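# Put the cover back onto the grey case

## Task

Set the cover back in place on top of the grey case, make sure nothing that was already accomplished is undone by the end, and finish with neither hand holding anything.

## Robot and tools

Robot: two arms on a table. left_arm sits on the +y side and carries a left hand; right_arm carries a right hand. Measured bases in the scene frame: left_arm (+0.010, +0.361, 0) m, quat_wxyz (+1.000, 0, 0, -0.016); right_arm (-0.050, -0.327, 0) m, quat_wxyz (+1.000, 0, 0, -0.014). A two-camera stand is fixed behind the arms. Loose objects may get an occasional small shove from outside. show_instructions returns the reference pages, including a labelled five-finger left hand.

Frames. Scene frame: origin at table-top height halfway between the nominal bases, +x out over the table, +z up. Arm names do not match image sides. Result positions (end_effector_position, metres) and orientations (end_effector_quat_wxyz) are in this frame and can be a few cm off. Offsets you send are expressed in each arm's current Hand target axes. The hand point rides with the palm: 0.15 m out from the wrist face along the fingers and 0.05 m in front of the palm. Its +z runs along straight fingers, +y points out of the palm, +x crosses the palm away from the thumb on the right hand but toward the thumb on the left. Straight fingertips reach 0.06-0.07 m past the point along +z, their centre lines 0.06 m behind it along -y. A wrist bracket on the little-finger side can strike things.

One row = 28 numbers, each in [-1, 1], always both arms: left_arm dx, dy, dz, rx, ry, rz, then left hand little, ring, middle, index, thumb_bend, thumb_turn, force_limit, speed; then the same 14 for right_arm. The six pose numbers are an offset, not a pose: measured from the Hand target held when the action (or move) begins, along that target's axes; 1.0 equals 0.6 m or 180 degrees; rx, ry, rz form one rotation vector. Every row of an action counts from that same start, so sending the same offset again moves further. All zeros re-requests the current Hand target. The controller limits commanded orientation to 40 degrees from the measured one each step. Arms often settle 1-3 cm (up to 5) short, mostly low; send the remaining gap as a new offset.

Hand numbers are absolute targets, not offsets. Fingers and thumb_bend: +1 straight, -1 curled. thumb_turn: +1 beside the palm, -1 opposite the fingers. force_limit: -1 about 0 N to +1 10 N fingertip force (15 N for the two thumb motors). speed: -1 near zero rising to full at +0.48 and above. No value means 'unchanged': to keep a hand as it is, repeat the eight numbers of the last row executed for it; before any such row, send hand_measured plus hand_force_limit and hand_speed. With the thumb turned in, the hand grips objects 0.035-0.065 m thick, handles down to 0.025 m. Close at speed -0.94 or lower for a gentle grip. To open, send targets more open than hand_measured; to squeeze harder, raise force_limit and send a more closed target.

Tools.
execute_actions: actions is a list of actions, each a table of up to 15 rows (one per 1/30 s step); a shorter table repeats its final row. cameras: list of names, ["all"], [] or null (null shows all only when actions is empty).
move: target is one 28-number row or a list of up to 15 rows, every row an offset from the same starting Hand targets. speed in m/s, 0.002-4.3, default 0.25 (turn rate twice that in rad/s), one value or one per target. blend in m rounds corners of a list (0 = stop at each). blocking=false returns after about 0.5 s while motion continues. Paths are straight, avoid nothing, and are capped at 10 s. The result adds a move: line: done, off_target, moving, held or fault per arm, plus limits=paced (pose clipped) or limits=held (steps withheld).
wait: seconds 0-10, arms hold their last command. stop: brakes a running move. zoom_image: camera and region [x0, y0, x1, y1] in pixels, each side at most 504, from the newest image of that camera. finished_scene: ends for good; scene may be 1 or omitted.

Cameras: cam_head_left, cam_head_right, cam_high, cam_left_wrist, cam_right_wrist, all 672x504.

Result lines: Hand target (your last commanded pose after clipping; the next offset starts here), hand_measured (motor positions on the command scale), hand_stopped_by (moving, target, force, stalled, fault), hand_load_n (newtons at fingertip, positive when pushed open; a dropped grip shows as near 0), hand_force_limit, hand_speed, joint velocities (may read within noise), joint torques (include the arm's weight; positive toward larger joint position; items 3 and 4 wrap at ±28 N m). MOTOR HOT appears at 85 °C; at 100 °C an OVER-TEMPERATURE FAULT drops that arm for 30-60 s or more.

Avoid: anything leaving the table or being left off it; dropping or releasing a moving part; fast impacts with fixed or heavy things; pressing targets far past a contact (pull the target back past the hand point to end a push); the two arms or hands touching or gripping each other; overloading fingers; routing a path close to an arm's own base; holding loads or stretched poses long enough to overheat motors.

Each tool is called after "Request:" by a JSON object that holds its "api" and its "payload".

Reference images:

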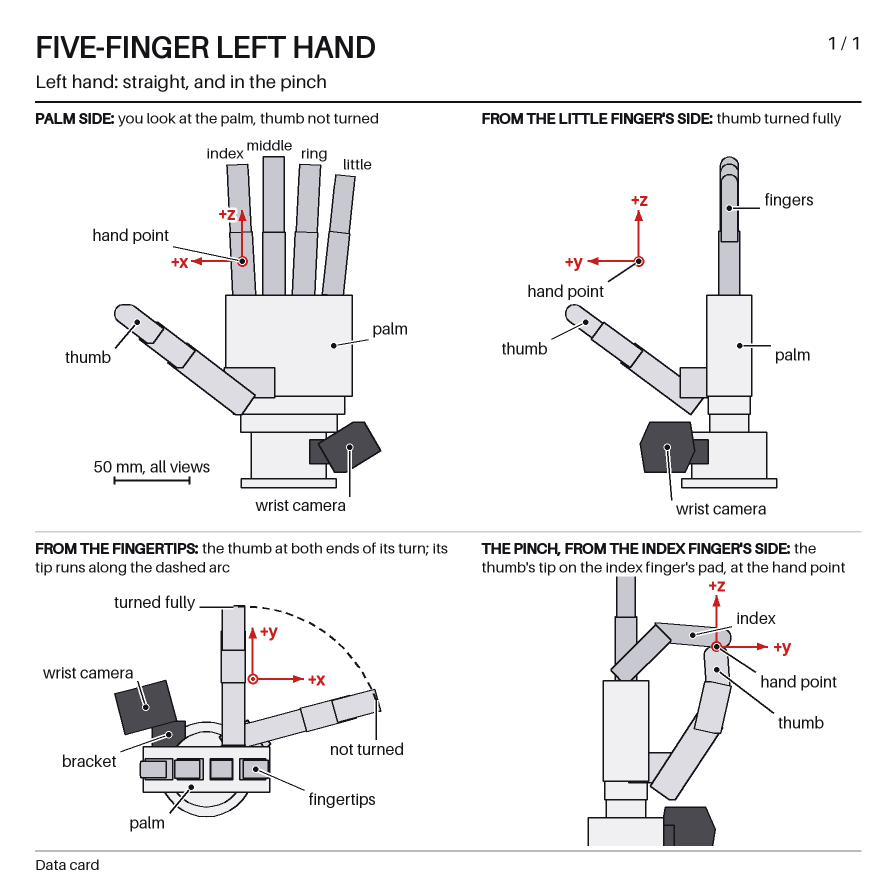

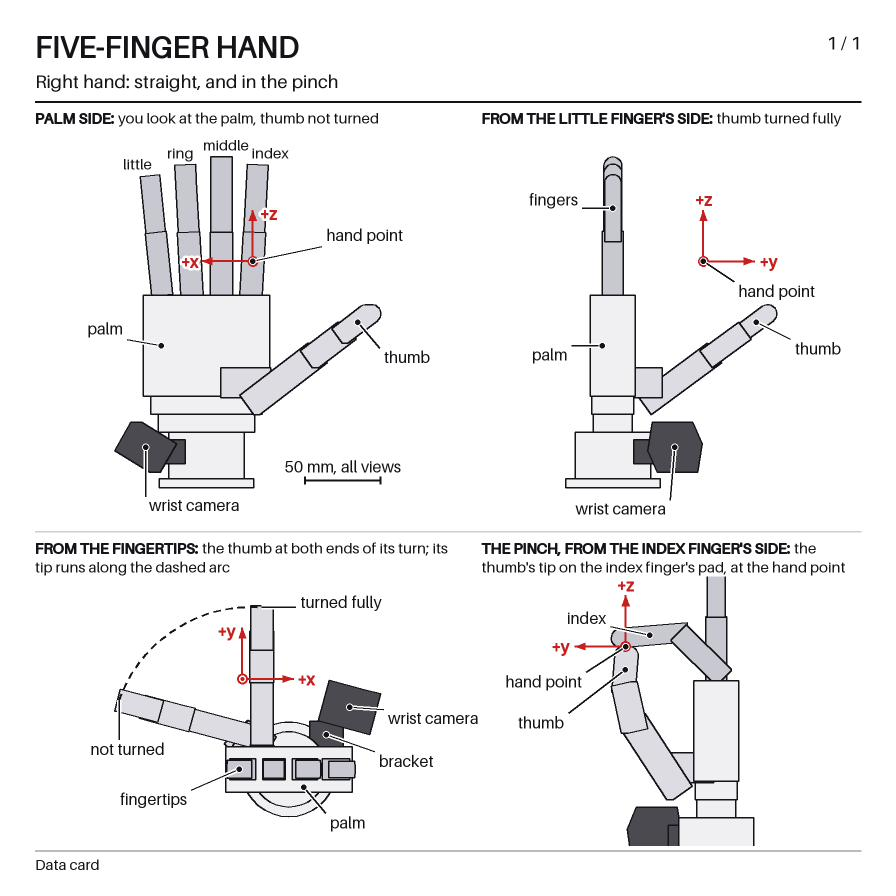

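## Session

Request:
{"api": "execute_actions", "payload": {"actions": []}}

Scene clock: 0.00 s.
left_arm: end_effector_position=(+0.7045, +0.6811, +0.2288) hand_measured=(+1.000, +1.000, +1.000, +1.000, +1.000, +1.000) hand_load_n=(+0.0, +0.0, +0.0, +0.0, +0.0, +0.0) hand_stopped_by=(target, target, target, target, target, target) hand_force_limit=0.00 hand_speed=-0.80 end_effector_quat_wxyz=(-0.178, +0.725, -0.567, +0.349) | right_arm: end_effector_position=(+0.4242, -0.3934, +0.3728) hand_measured=(+1.000, +1.000, +1.000, +1.000, +1.000, +1.000) hand_load_n=(+0.0, +0.0, +0.0, +0.0, +0.0, +0.0) hand_stopped_by=(target, target, target, target, target, target) hand_force_limit=0.00 hand_speed=-0.80 end_effector_quat_wxyz=(+0.057, +0.841, -0.254, +0.475)
Joint positions: left_arm=[0.616 2.167 2.29 -1.055 0.529 0.162] | right_arm=[0.136 1.156 1.293 -0.777 0.431 -1.096]
Joint velocities: within noise
Joint torques (N m): no reading
Heat: left arm: hottest wrist roll 30 °C; right arm: hottest waist 31 °C.
Hand target: left_arm +0.7091, +0.6841, +0.2373; -0.189, +0.720, -0.567, +0.352 | right_arm +0.4284, -0.3929, +0.3916; +0.050, +0.832, -0.256, +0.490

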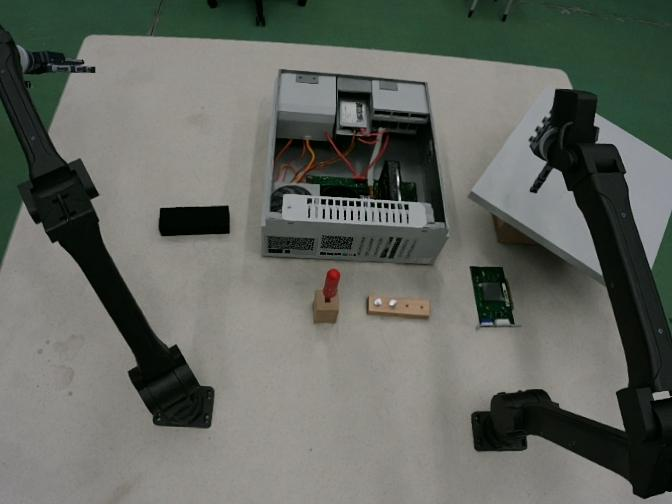

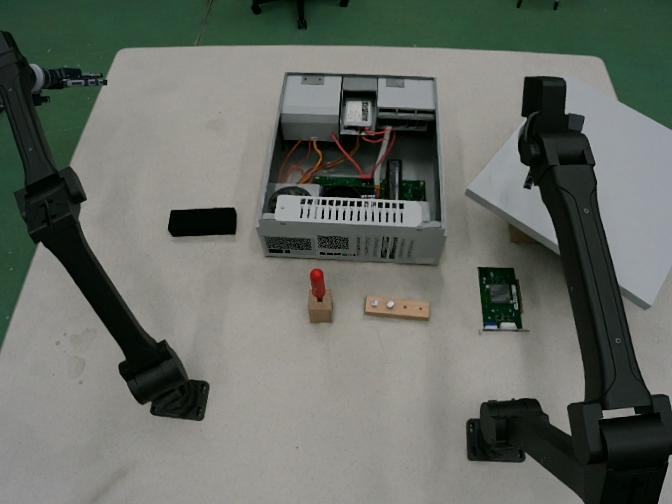

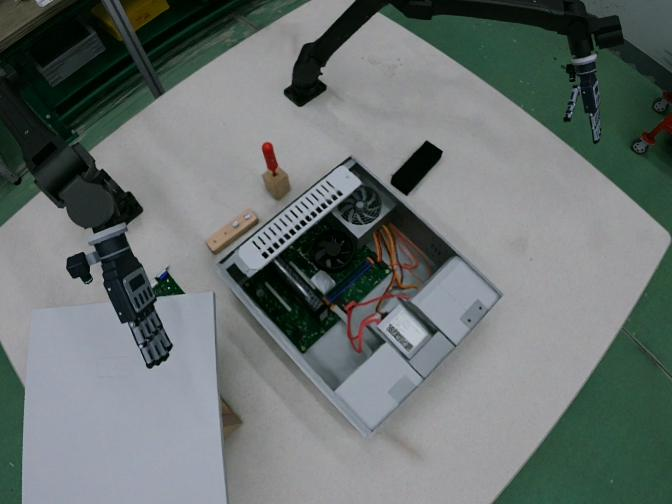

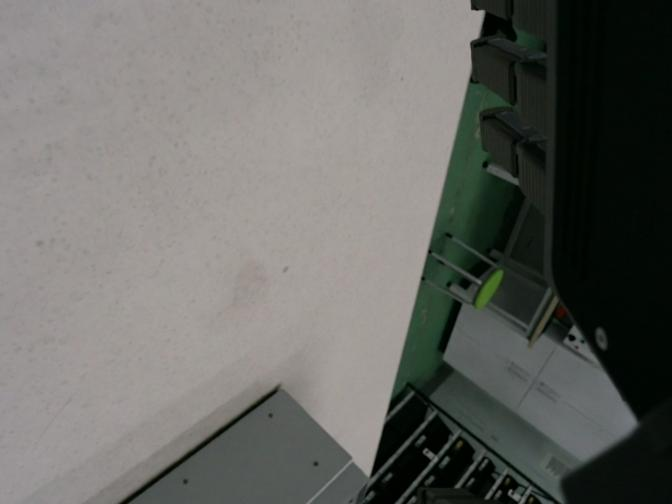

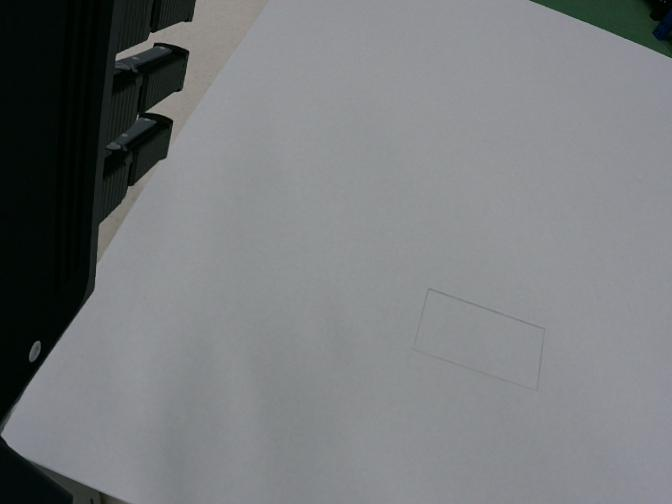

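Request:
{"api": "zoom_image", "payload": {"camera": "cam_head_left", "region": [440, 60, 672, 340]}}

Request:
{"api": "zoom_image", "payload": {"camera": "cam_head_right", "region": [430, 60, 672, 340]}}

Request:
{"api": "zoom_image", "payload": {"camera": "cam_high", "region": [0, 260, 280, 504]}}

Request:
{"api": "zoom_image", "payload": {"camera": "cam_head_left", "region": [240, 50, 470, 280]}}

Request:
{"api": "zoom_image", "payload": {"camera": "cam_high", "region": [200, 130, 520, 450]}}

Scaled by 1.800 from the camera's 672x504 image, which has a finer 960x720 frame.

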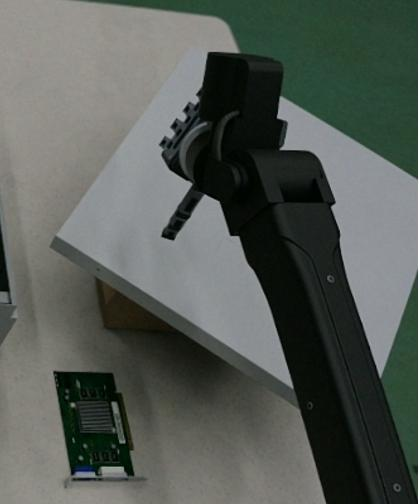

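Scaled by 1.800 from the camera's 672x504 image, which has a finer 960x720 frame.

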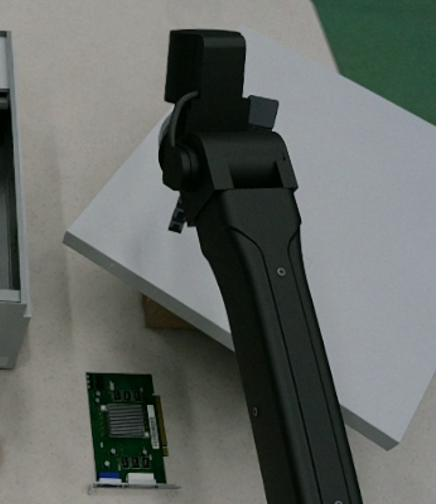

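Scaled by 1.800 from the camera's 672x504 image, which has a finer 960x720 frame.

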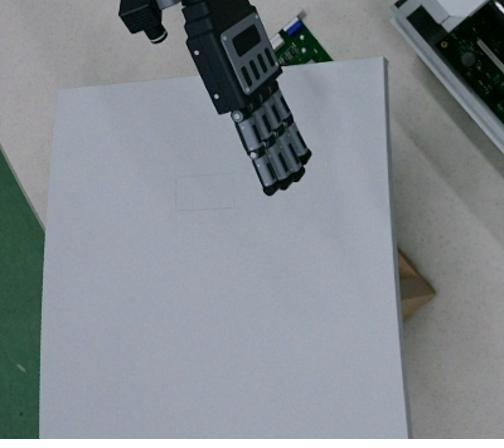

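Scaled by 2.191 from the camera's 672x504 image, which has a finer 960x720 frame.

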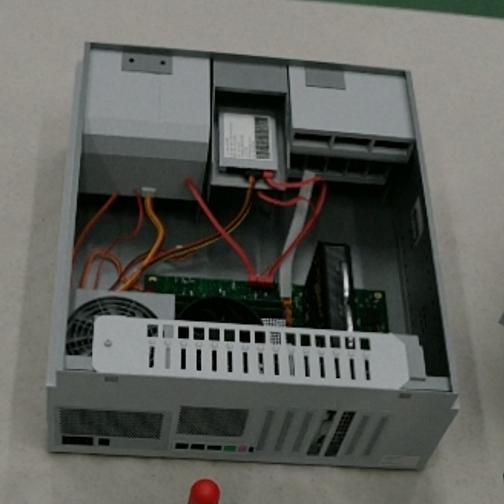

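Scaled by 1.575 from the camera's 672x504 image, which has a finer 960x720 frame.

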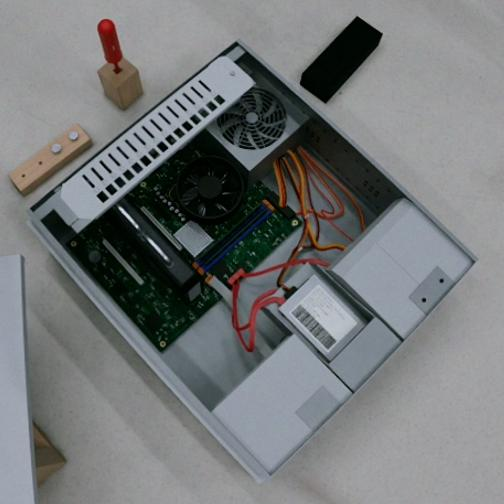

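Request:
{"api": "zoom_image", "payload": {"camera": "cam_head_left", "region": [120, 340, 240, 440]}}

Request:
{"api": "zoom_image", "payload": {"camera": "cam_head_left", "region": [460, 370, 580, 470]}}

Request:
{"api": "zoom_image", "payload": {"camera": "cam_head_left", "region": [0, 20, 120, 120]}}

Request:
{"api": "zoom_image", "payload": {"camera": "cam_head_left", "region": [500, 80, 620, 200]}}

Scaled by 4.200 from the camera's 672x504 image, which has a finer 960x720 frame.

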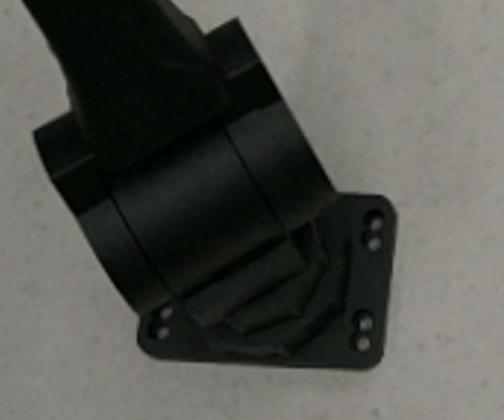

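Scaled by 4.200 from the camera's 672x504 image, which has a finer 960x720 frame.

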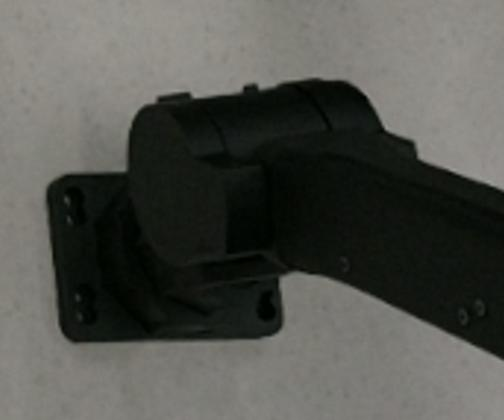

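Scaled by 4.200 from the camera's 672x504 image, which has a finer 960x720 frame.

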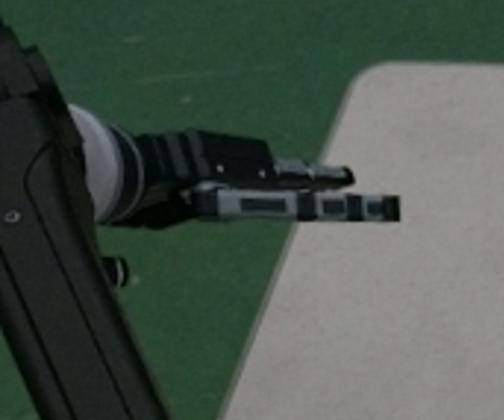

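Scaled by 4.200 from the camera's 672x504 image, which has a finer 960x720 frame.

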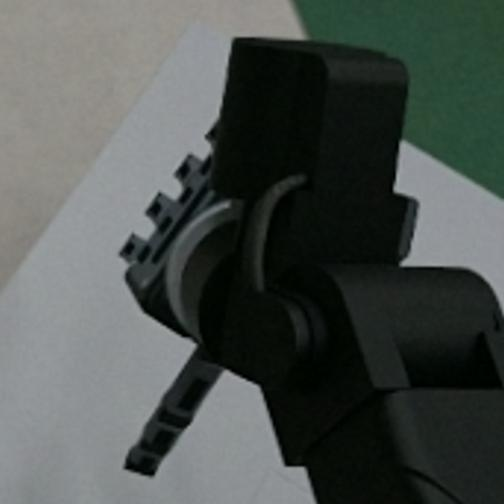

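Request:
{"api": "zoom_image", "payload": {"camera": "cam_head_left", "region": [450, 160, 630, 300]}}

Request:
{"api": "zoom_image", "payload": {"camera": "cam_head_right", "region": [450, 160, 672, 320]}}

Request:
{"api": "zoom_image", "payload": {"camera": "cam_head_left", "region": [250, 180, 460, 280]}}

Request:
{"api": "zoom_image", "payload": {"camera": "cam_head_left", "region": [260, 55, 450, 155]}}

Request:
{"api": "zoom_image", "payload": {"camera": "cam_high", "region": [200, 330, 300, 460]}}

Scaled by 2.800 from the camera's 672x504 image, which has a finer 960x720 frame.

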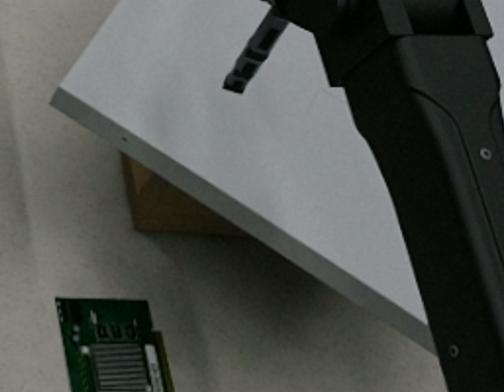

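Scaled by 2.270 from the camera's 672x504 image, which has a finer 960x720 frame.

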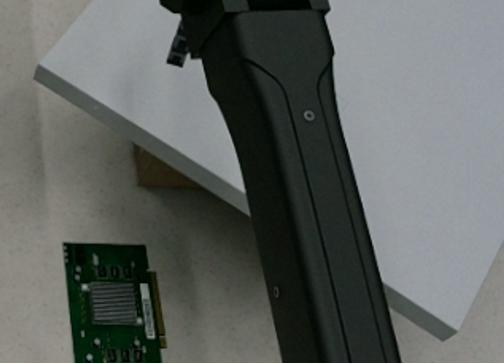

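Scaled by 2.400 from the camera's 672x504 image, which has a finer 960x720 frame.

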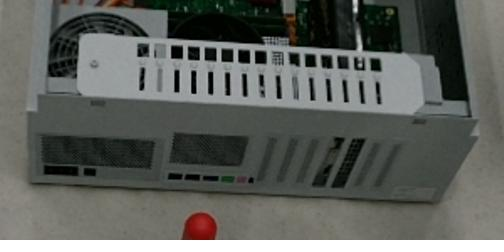

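Scaled by 2.653 from the camera's 672x504 image, which has a finer 960x720 frame.

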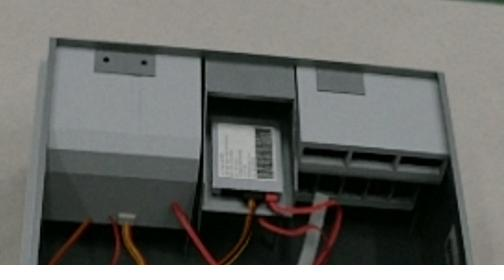

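Scaled by 3.877 from the camera's 672x504 image, which has a finer 960x720 frame.

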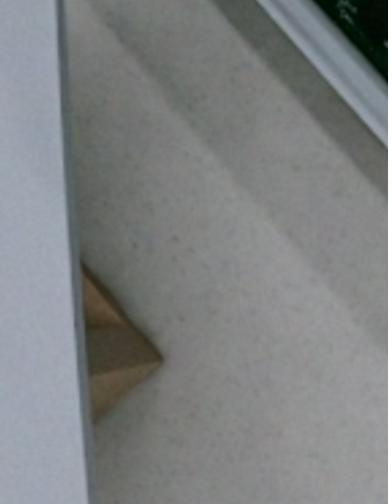

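Request:
{"api": "move", "payload": {"target": [0,0,0,0,0,0,1,1,1,1,1,1,0,-0.8,-0.026,0.545,-0.247,0.170,-0.0655,0.372,1,1,1,1,1,1,0,-0.8], "cameras": ["cam_head_left","cam_head_right","cam_high","cam_right_wrist"]}}

Scene clock: 27.23 s.
left_arm: end_effector_position=(+0.7045, +0.6811, +0.2288) hand_measured=(+1.000, +1.000, +1.000, +1.000, +1.000, +1.000) hand_load_n=(+0.0, +0.0, +0.0, +0.0, +0.0, +0.0) hand_stopped_by=(target, target, target, target, target, target) hand_force_limit=0.00 hand_speed=-0.80 end_effector_quat_wxyz=(-0.178, +0.725, -0.567, +0.349) | right_arm: end_effector_position=(+0.1506, -0.6096, +0.3809) hand_measured=(+1.000, +1.000, +1.000, +1.000, +1.000, +1.000) hand_load_n=(+0.0, +0.0, +0.0, +0.0, +0.0, -0.5) hand_stopped_by=(target, target, target, target, target, target) hand_force_limit=0.00 hand_speed=-0.80 end_effector_quat_wxyz=(-0.466, +0.565, -0.558, +0.389)
Joint positions: left_arm=[0.616 2.167 2.29 -1.055 0.529 0.162] | right_arm=[-1.444 1.224 1.36 -1.694 -1.305 -1.475]
Joint torques (N m): left_arm=[0.15 -19.72 12.23 1.4 0.49 0.02] | right_arm=[-1.14 -7.88 13.26 -0.21 -0.84 -0.15]
Heat: left arm: hottest elbow 35 °C; right arm: hottest elbow 33 °C.
Hand target: left_arm +0.7091, +0.6841, +0.2373; -0.189, +0.720, -0.567, +0.352 | right_arm +0.1501, -0.6200, +0.4002; -0.458, +0.582, -0.539, +0.402
Off the commanded pose: left_arm 0.010 m, 1 deg | right_arm 0.022 m, 3 deg.
joint sent to its limit (right arm) — joint 4 (wrist pitch), lower limit. The joint targets still meet the commanded pose.
move: off_target (right_arm)
Images, in order (width x height): cam_head_left 672x504, cam_head_right 672x504, cam_high 672x504, cam_right_wrist 672x504.

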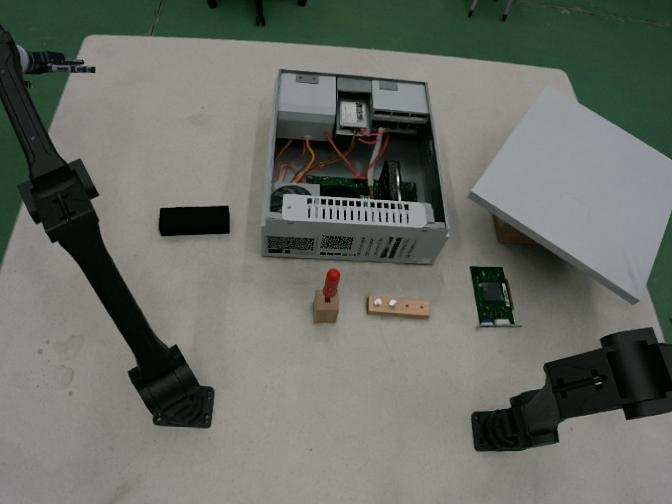

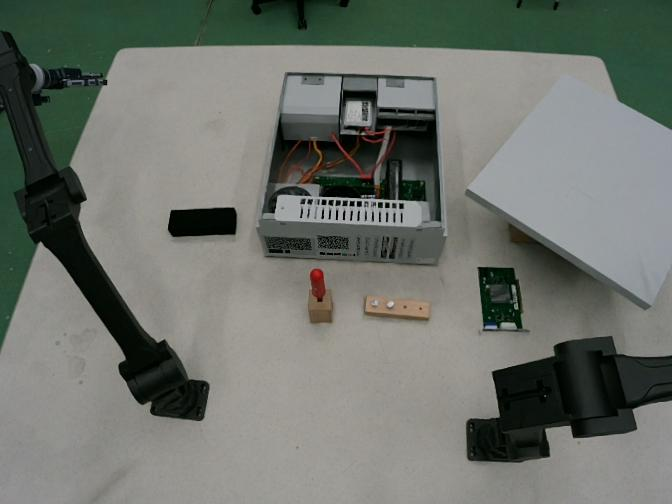

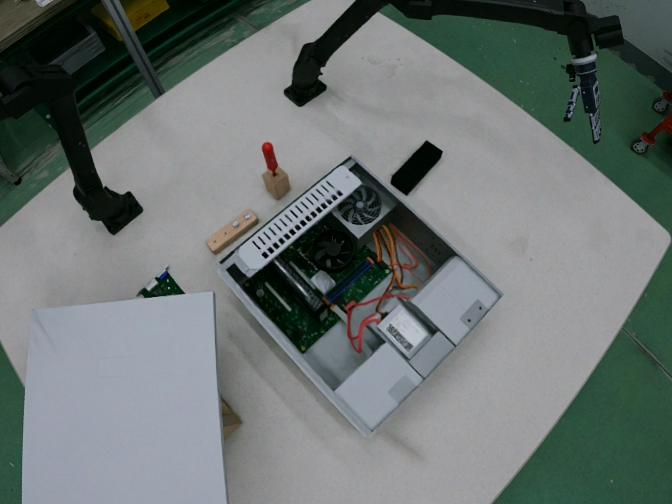

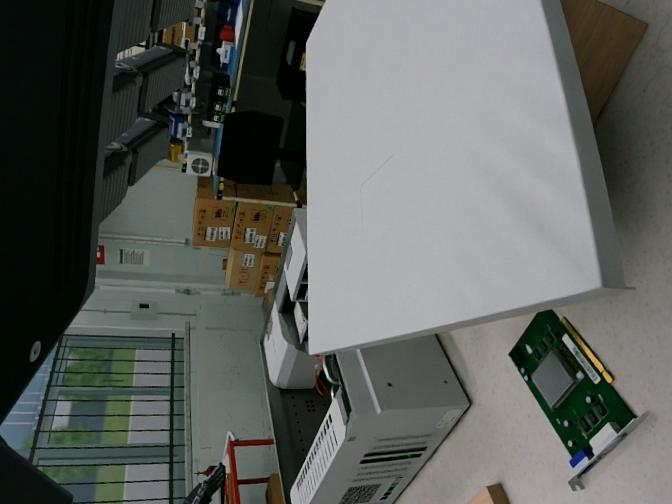

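Request:
{"api": "zoom_image", "payload": {"camera": "cam_right_wrist", "region": [300, 0, 672, 504]}}

Request:
{"api": "zoom_image", "payload": {"camera": "cam_right_wrist", "region": [540, 230, 660, 320]}}

Request:
{"api": "zoom_image", "payload": {"camera": "cam_right_wrist", "region": [540, 0, 672, 130]}}

Request:
{"api": "zoom_image", "payload": {"camera": "cam_right_wrist", "region": [280, 320, 480, 504]}}

Scaled by 1.000.

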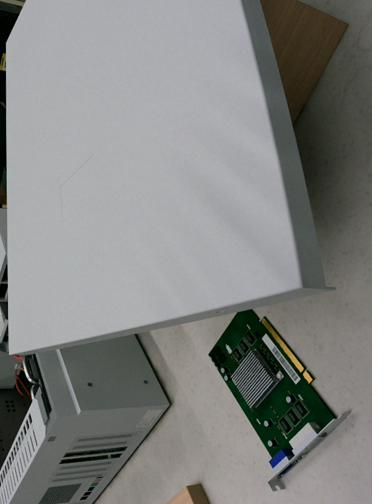

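Scaled by 4.200 from the camera's 672x504 image, which has a finer 960x720 frame.

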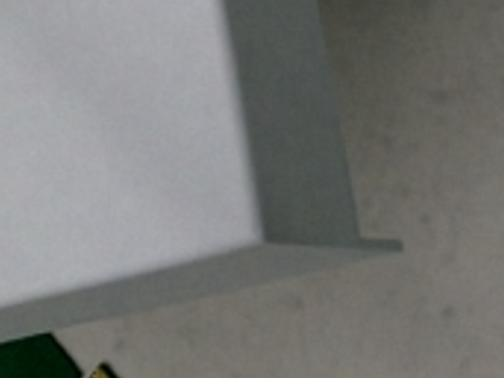

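Scaled by 3.818 from the camera's 672x504 image, which has a finer 960x720 frame.

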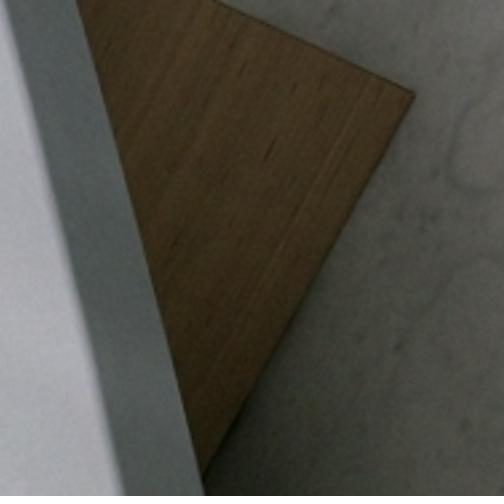

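Scaled by 2.520 from the camera's 672x504 image, which has a finer 960x720 frame.

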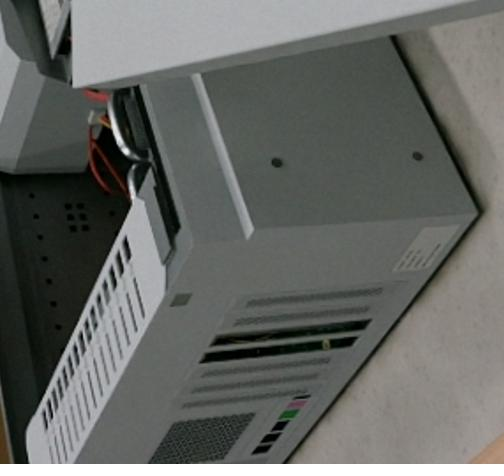

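Request:
{"api": "zoom_image", "payload": {"camera": "cam_right_wrist", "region": [0, 0, 240, 260]}}

Scaled by 1.938 from the camera's 672x504 image, which has a finer 960x720 frame.

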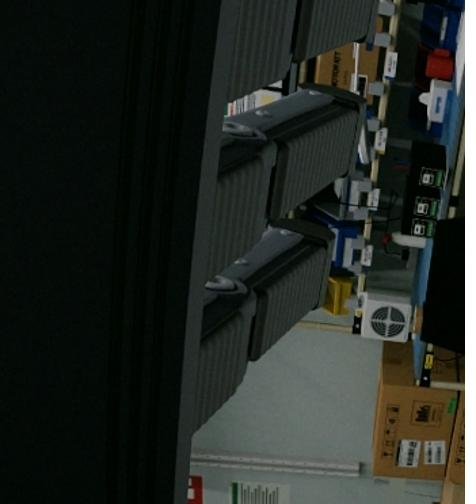

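Request:
{"api": "zoom_image", "payload": {"camera": "cam_high", "region": [205, 380, 255, 440]}}

Request:
{"api": "zoom_image", "payload": {"camera": "cam_head_left", "region": [480, 200, 560, 260]}}

Request:
{"api": "zoom_image", "payload": {"camera": "cam_head_right", "region": [460, 180, 560, 260]}}

Request:
{"api": "zoom_image", "payload": {"camera": "cam_head_left", "region": [460, 60, 672, 320]}}

Scaled by 8.400 from the camera's 672x504 image, which has a finer 960x720 frame.

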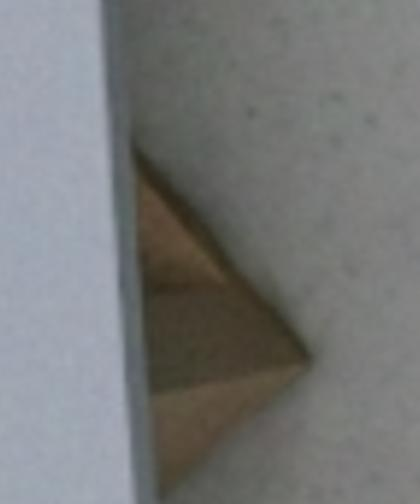

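Scaled by 6.300 from the camera's 672x504 image, which has a finer 960x720 frame.

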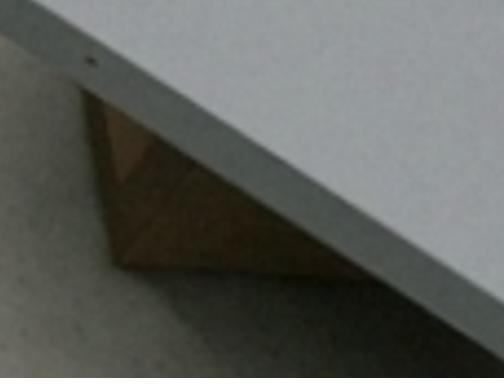

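Scaled by 5.040 from the camera's 672x504 image, which has a finer 960x720 frame.

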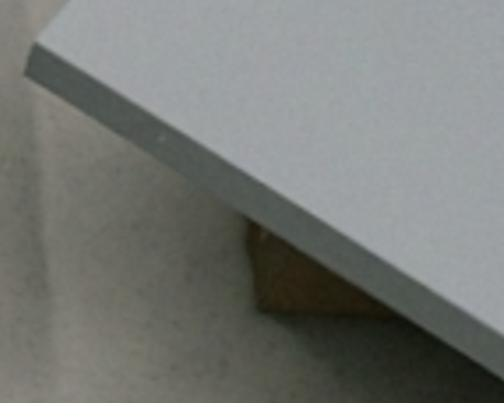

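Scaled by 1.938 from the camera's 672x504 image, which has a finer 960x720 frame.

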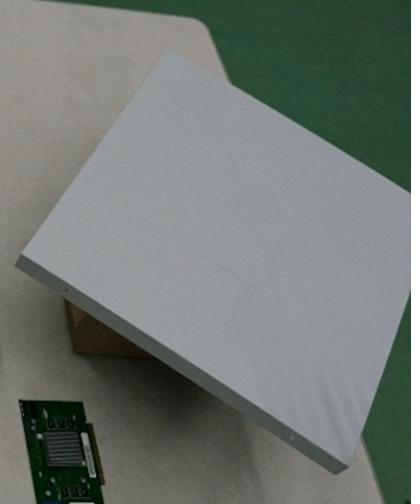

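Request:
{"api": "move", "payload": {"target": [0,0,0,0,0,0,1,1,1,1,1,1,0,-0.8,-0.434,-0.047,0.669,-0.395,-0.1626,-0.2259,1,1,1,1,1,1,0,-0.8], "cameras": ["cam_head_left","cam_head_right","cam_high","cam_right_wrist"]}}

Scene clock: 74.47 s.
left_arm: end_effector_position=(+0.7045, +0.6811, +0.2288) hand_measured=(+1.000, +1.000, +1.000, +1.000, +1.000, +1.000) hand_load_n=(+0.0, +0.0, +0.0, +0.0, +0.0, -0.5) hand_stopped_by=(target, target, target, target, target, target) hand_force_limit=0.00 hand_speed=-0.80 end_effector_quat_wxyz=(-0.178, +0.725, -0.567, +0.349) | right_arm: end_effector_position=(+0.5085, -0.3209, +0.3116) hand_measured=(+1.000, +1.000, +1.000, +1.000, +1.000, +1.000) hand_load_n=(-0.5, +0.0, +0.0, +0.0, +0.0, +0.0) hand_stopped_by=(target, target, target, target, target, target) hand_force_limit=0.00 hand_speed=-0.80 end_effector_quat_wxyz=(-0.030, +0.944, -0.315, +0.090)
Joint positions: left_arm=[0.616 2.167 2.29 -1.055 0.529 0.162] | right_arm=[0.089 1.891 2.204 -1.694 0.011 -0.867]
Joint torques (N m): left_arm=[-0.03 -19.66 12.21 1.35 0.47 0.05] | right_arm=[-0.91 -17.03 13.23 0.1 0.14 0.01]
Heat: left arm: hottest elbow 40 °C; right arm: hottest elbow 37 °C.
Hand target: left_arm +0.7091, +0.6841, +0.2373; -0.189, +0.720, -0.567, +0.352 | right_arm +0.5178, -0.3206, +0.3304; +0.000, +0.946, -0.323, +0.001
Off the commanded pose: left_arm 0.010 m, 1 deg | right_arm 0.021 m, 11 deg.
joint sent to its limit (right arm) — joint 4 (wrist pitch), lower limit. The joint targets are off in orientation, not in position.
move: off_target (right_arm)
Images, in order (width x height): cam_head_left 672x504, cam_head_right 672x504, cam_high 672x504, cam_right_wrist 672x504.

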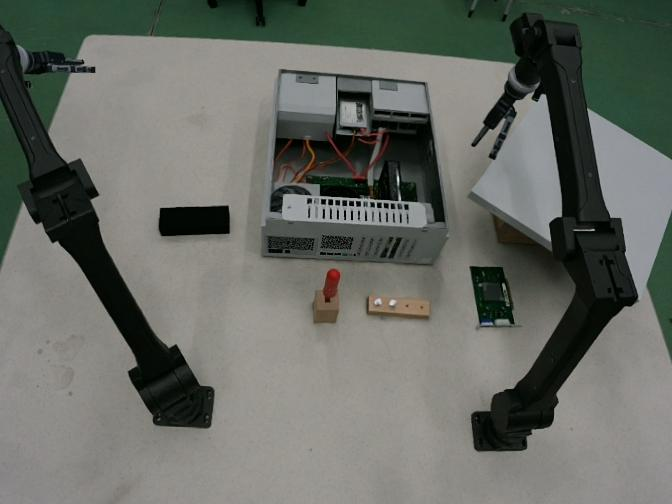

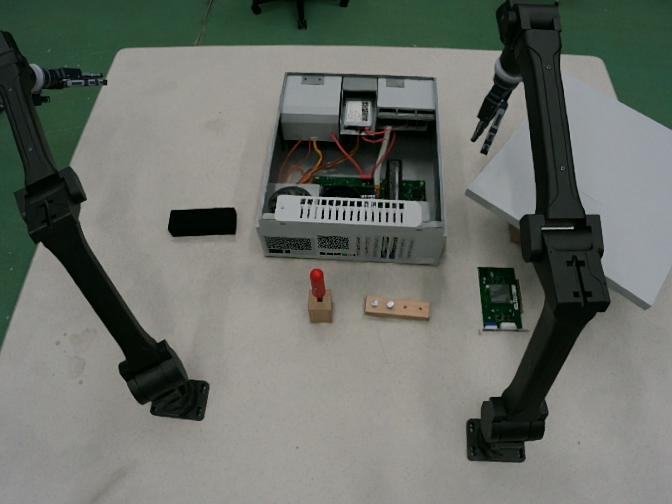

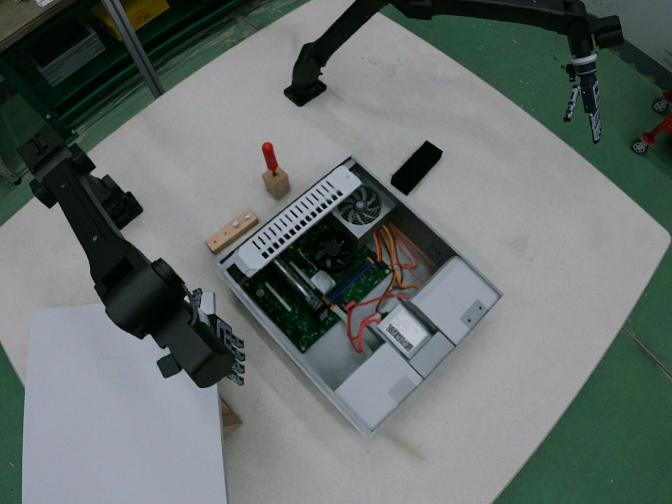

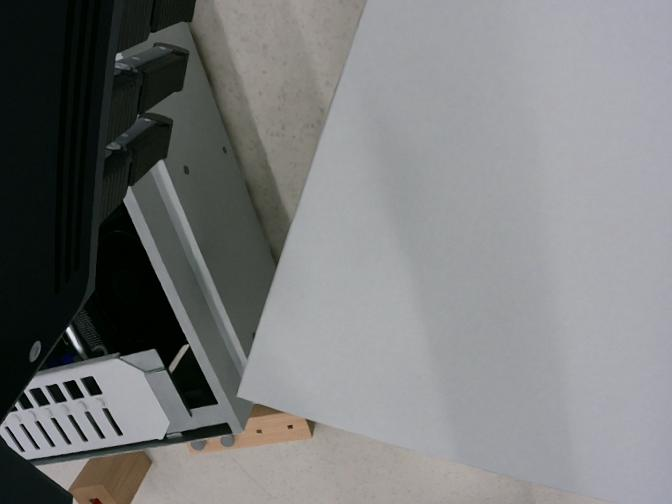

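Request:
{"api": "zoom_image", "payload": {"camera": "cam_right_wrist", "region": [80, 150, 340, 504]}}

Request:
{"api": "zoom_image", "payload": {"camera": "cam_right_wrist", "region": [190, 340, 290, 460]}}

Request:
{"api": "zoom_image", "payload": {"camera": "cam_right_wrist", "region": [100, 0, 400, 300]}}

Scaled by 1.424 from the camera's 672x504 image, which has a finer 960x720 frame.

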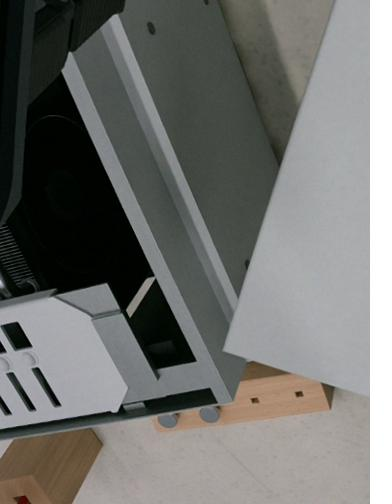

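Scaled by 4.200 from the camera's 672x504 image, which has a finer 960x720 frame.

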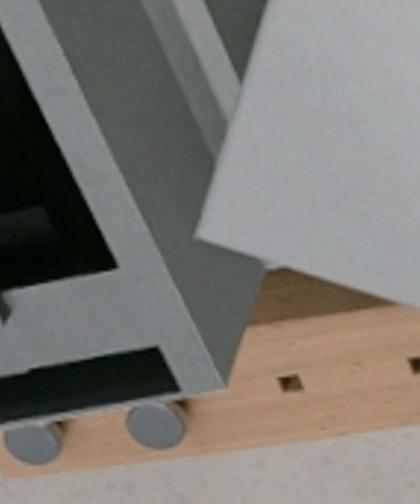

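Scaled by 1.680 from the camera's 672x504 image, which has a finer 960x720 frame.

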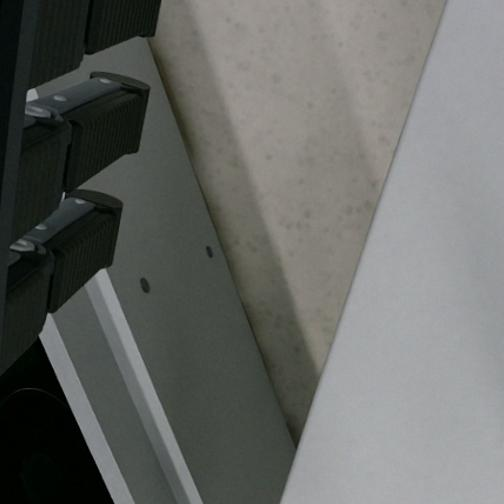

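Request:
{"api": "move", "payload": {"target": [0,0,0,0,0,0,1,1,1,1,1,1,0,-0.8,-0.034,0.004,0.1757,0,0,-0.0155,1,1,1,1,1,1,0,-0.8], "cameras": ["cam_head_left","cam_head_right","cam_high","cam_right_wrist"], "speed": 0.12}}

Scene clock: 88.80 s.
left_arm: end_effector_position=(+0.7045, +0.6811, +0.2288) hand_measured=(+1.000, +1.000, +1.000, +1.000, +1.000, +1.000) hand_load_n=(+0.0, +0.0, +0.0, +0.0, +0.0, +0.0) hand_stopped_by=(target, target, target, target, target, target) hand_force_limit=0.00 hand_speed=-0.80 end_effector_quat_wxyz=(-0.178, +0.725, -0.567, +0.349) | right_arm: end_effector_position=(+0.4980, -0.3161, +0.2272) hand_measured=(+1.000, +1.000, +1.000, +1.000, +1.000, +1.000) hand_load_n=(-0.5, +0.0, +0.0, +0.0, +0.0, +0.0) hand_stopped_by=(target, target, target, target, target, target) hand_force_limit=0.00 hand_speed=-0.80 end_effector_quat_wxyz=(+0.002, +0.950, -0.312, -0.001)
Joint positions: left_arm=[0.616 2.167 2.29 -1.055 0.529 0.162] | right_arm=[0.096 1.97 2.08 -1.685 0.003 -0.867]
Joint torques (N m): left_arm=[-0.44 -19.55 12.08 1.36 0.49 0.01] | right_arm=[-0.03 -18.32 8.35 0.51 -0.11 -0.16]
Heat: left arm: hottest elbow 41 °C; right arm: hottest elbow 41 °C.
Hand target: left_arm +0.7091, +0.6841, +0.2373; -0.189, +0.720, -0.567, +0.352 | right_arm +0.5004, -0.3101, +0.2250; +0.000, +0.954, -0.300, +0.001
Off the commanded pose: left_arm 0.010 m, 1 deg | right_arm 0.007 m, 1 deg.
move: done
Images, in order (width x height): cam_head_left 672x504, cam_head_right 672x504, cam_high 672x504, cam_right_wrist 672x504.

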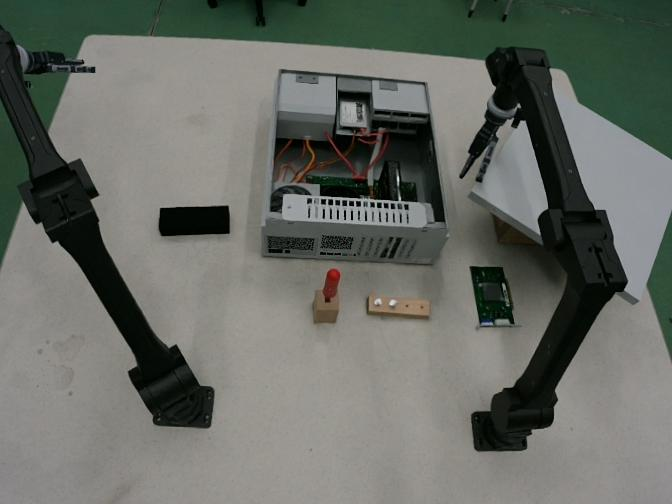

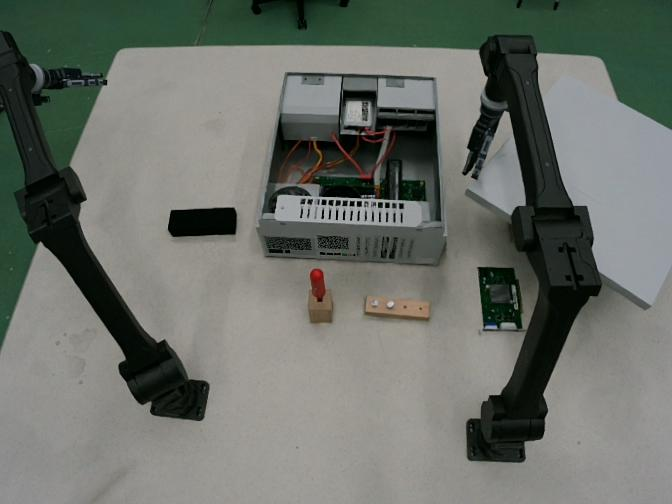

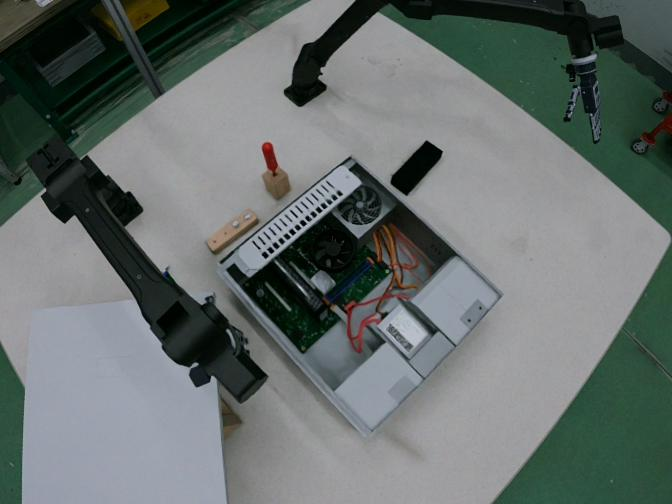

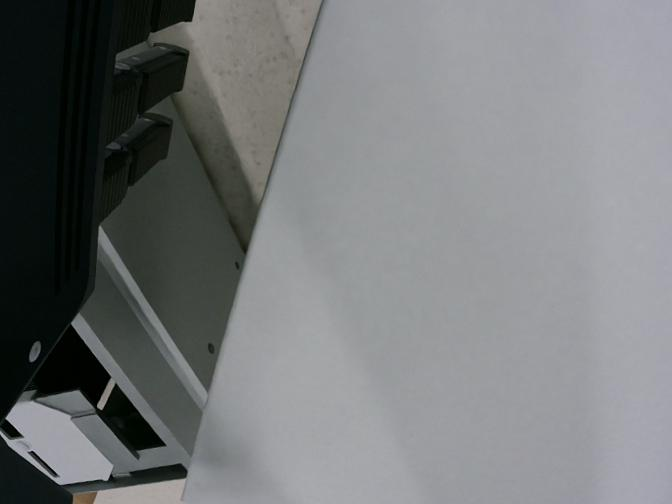

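Request:
{"api": "execute_actions", "payload": {"actions": [], "cameras": ["all"]}}

Scene clock: 92.83 s.
left_arm: end_effector_position=(+0.7045, +0.6811, +0.2288) hand_measured=(+1.000, +1.000, +1.000, +1.000, +1.000, +1.000) hand_load_n=(+0.0, +0.0, +0.0, +0.0, +0.0, +0.0) hand_stopped_by=(target, target, target, target, target, target) hand_force_limit=0.00 hand_speed=-0.80 end_effector_quat_wxyz=(-0.178, +0.725, -0.567, +0.349) | right_arm: end_effector_position=(+0.4980, -0.3161, +0.2272) hand_measured=(+1.000, +1.000, +1.000, +1.000, +1.000, +1.000) hand_load_n=(+0.0, +0.0, +0.0, +0.0, +0.0, +0.0) hand_stopped_by=(target, target, target, target, target, target) hand_force_limit=0.00 hand_speed=-0.80 end_effector_quat_wxyz=(+0.002, +0.950, -0.312, -0.001)
Joint positions: left_arm=[0.616 2.167 2.29 -1.055 0.529 0.162] | right_arm=[0.096 1.97 2.08 -1.685 0.003 -0.867]
Joint velocities: within noise
Joint torques (N m): left_arm=[-0.38 -19.78 12.01 1.46 0.58 0.04] | right_arm=[-0.03 -18.43 8.35 0.51 -0.12 -0.16]
Heat: left arm: hottest elbow 41 °C; right arm: hottest elbow 41 °C.
Hand target: left_arm +0.7091, +0.6841, +0.2373; -0.189, +0.720, -0.567, +0.352 | right_arm +0.5004, -0.3101, +0.2250; +0.000, +0.954, -0.300, +0.001
Off the commanded pose: left_arm 0.010 m, 1 deg | right_arm 0.007 m, 1 deg.

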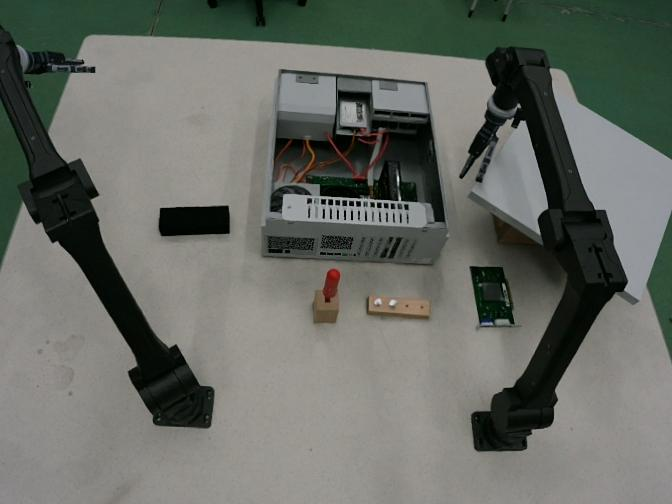

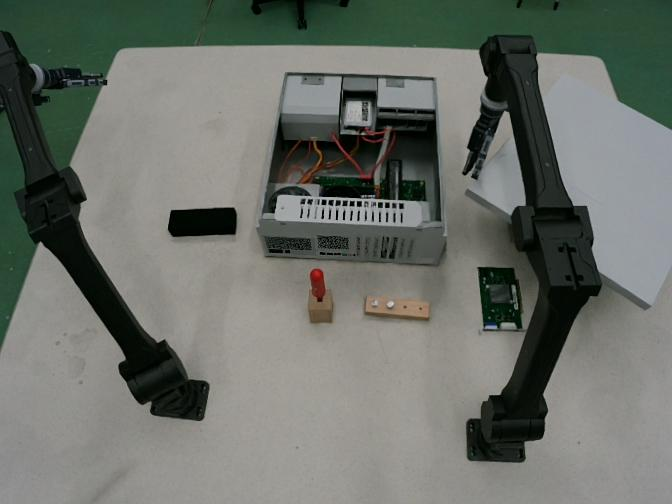

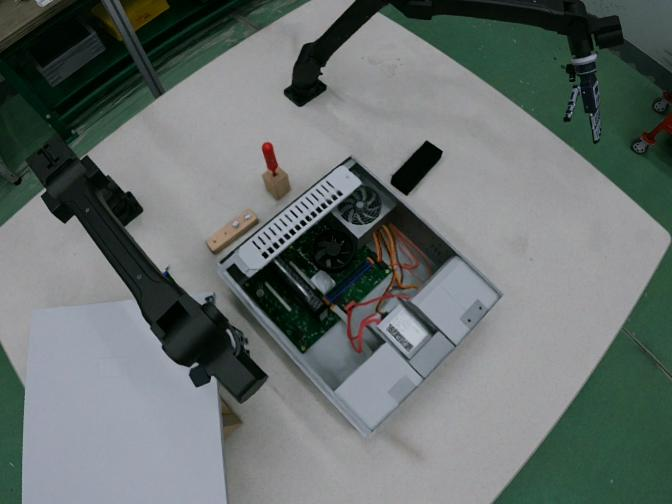

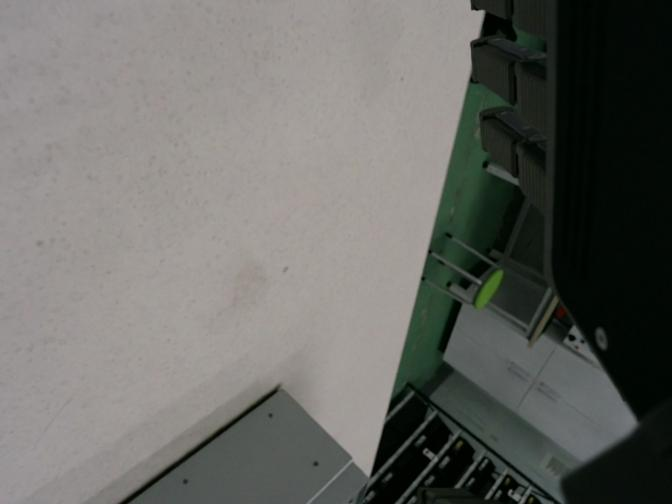

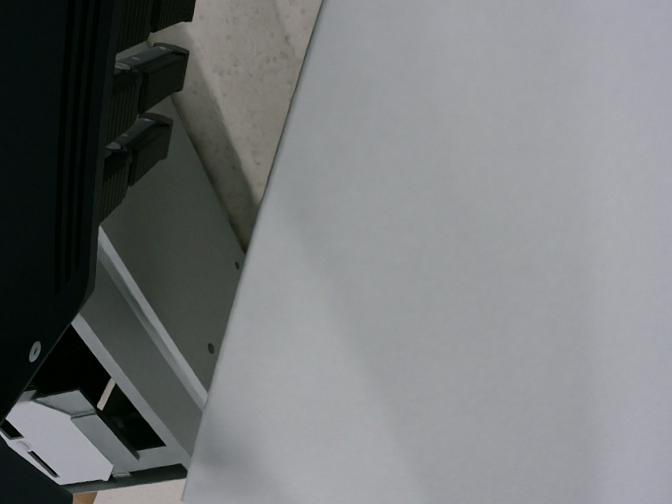

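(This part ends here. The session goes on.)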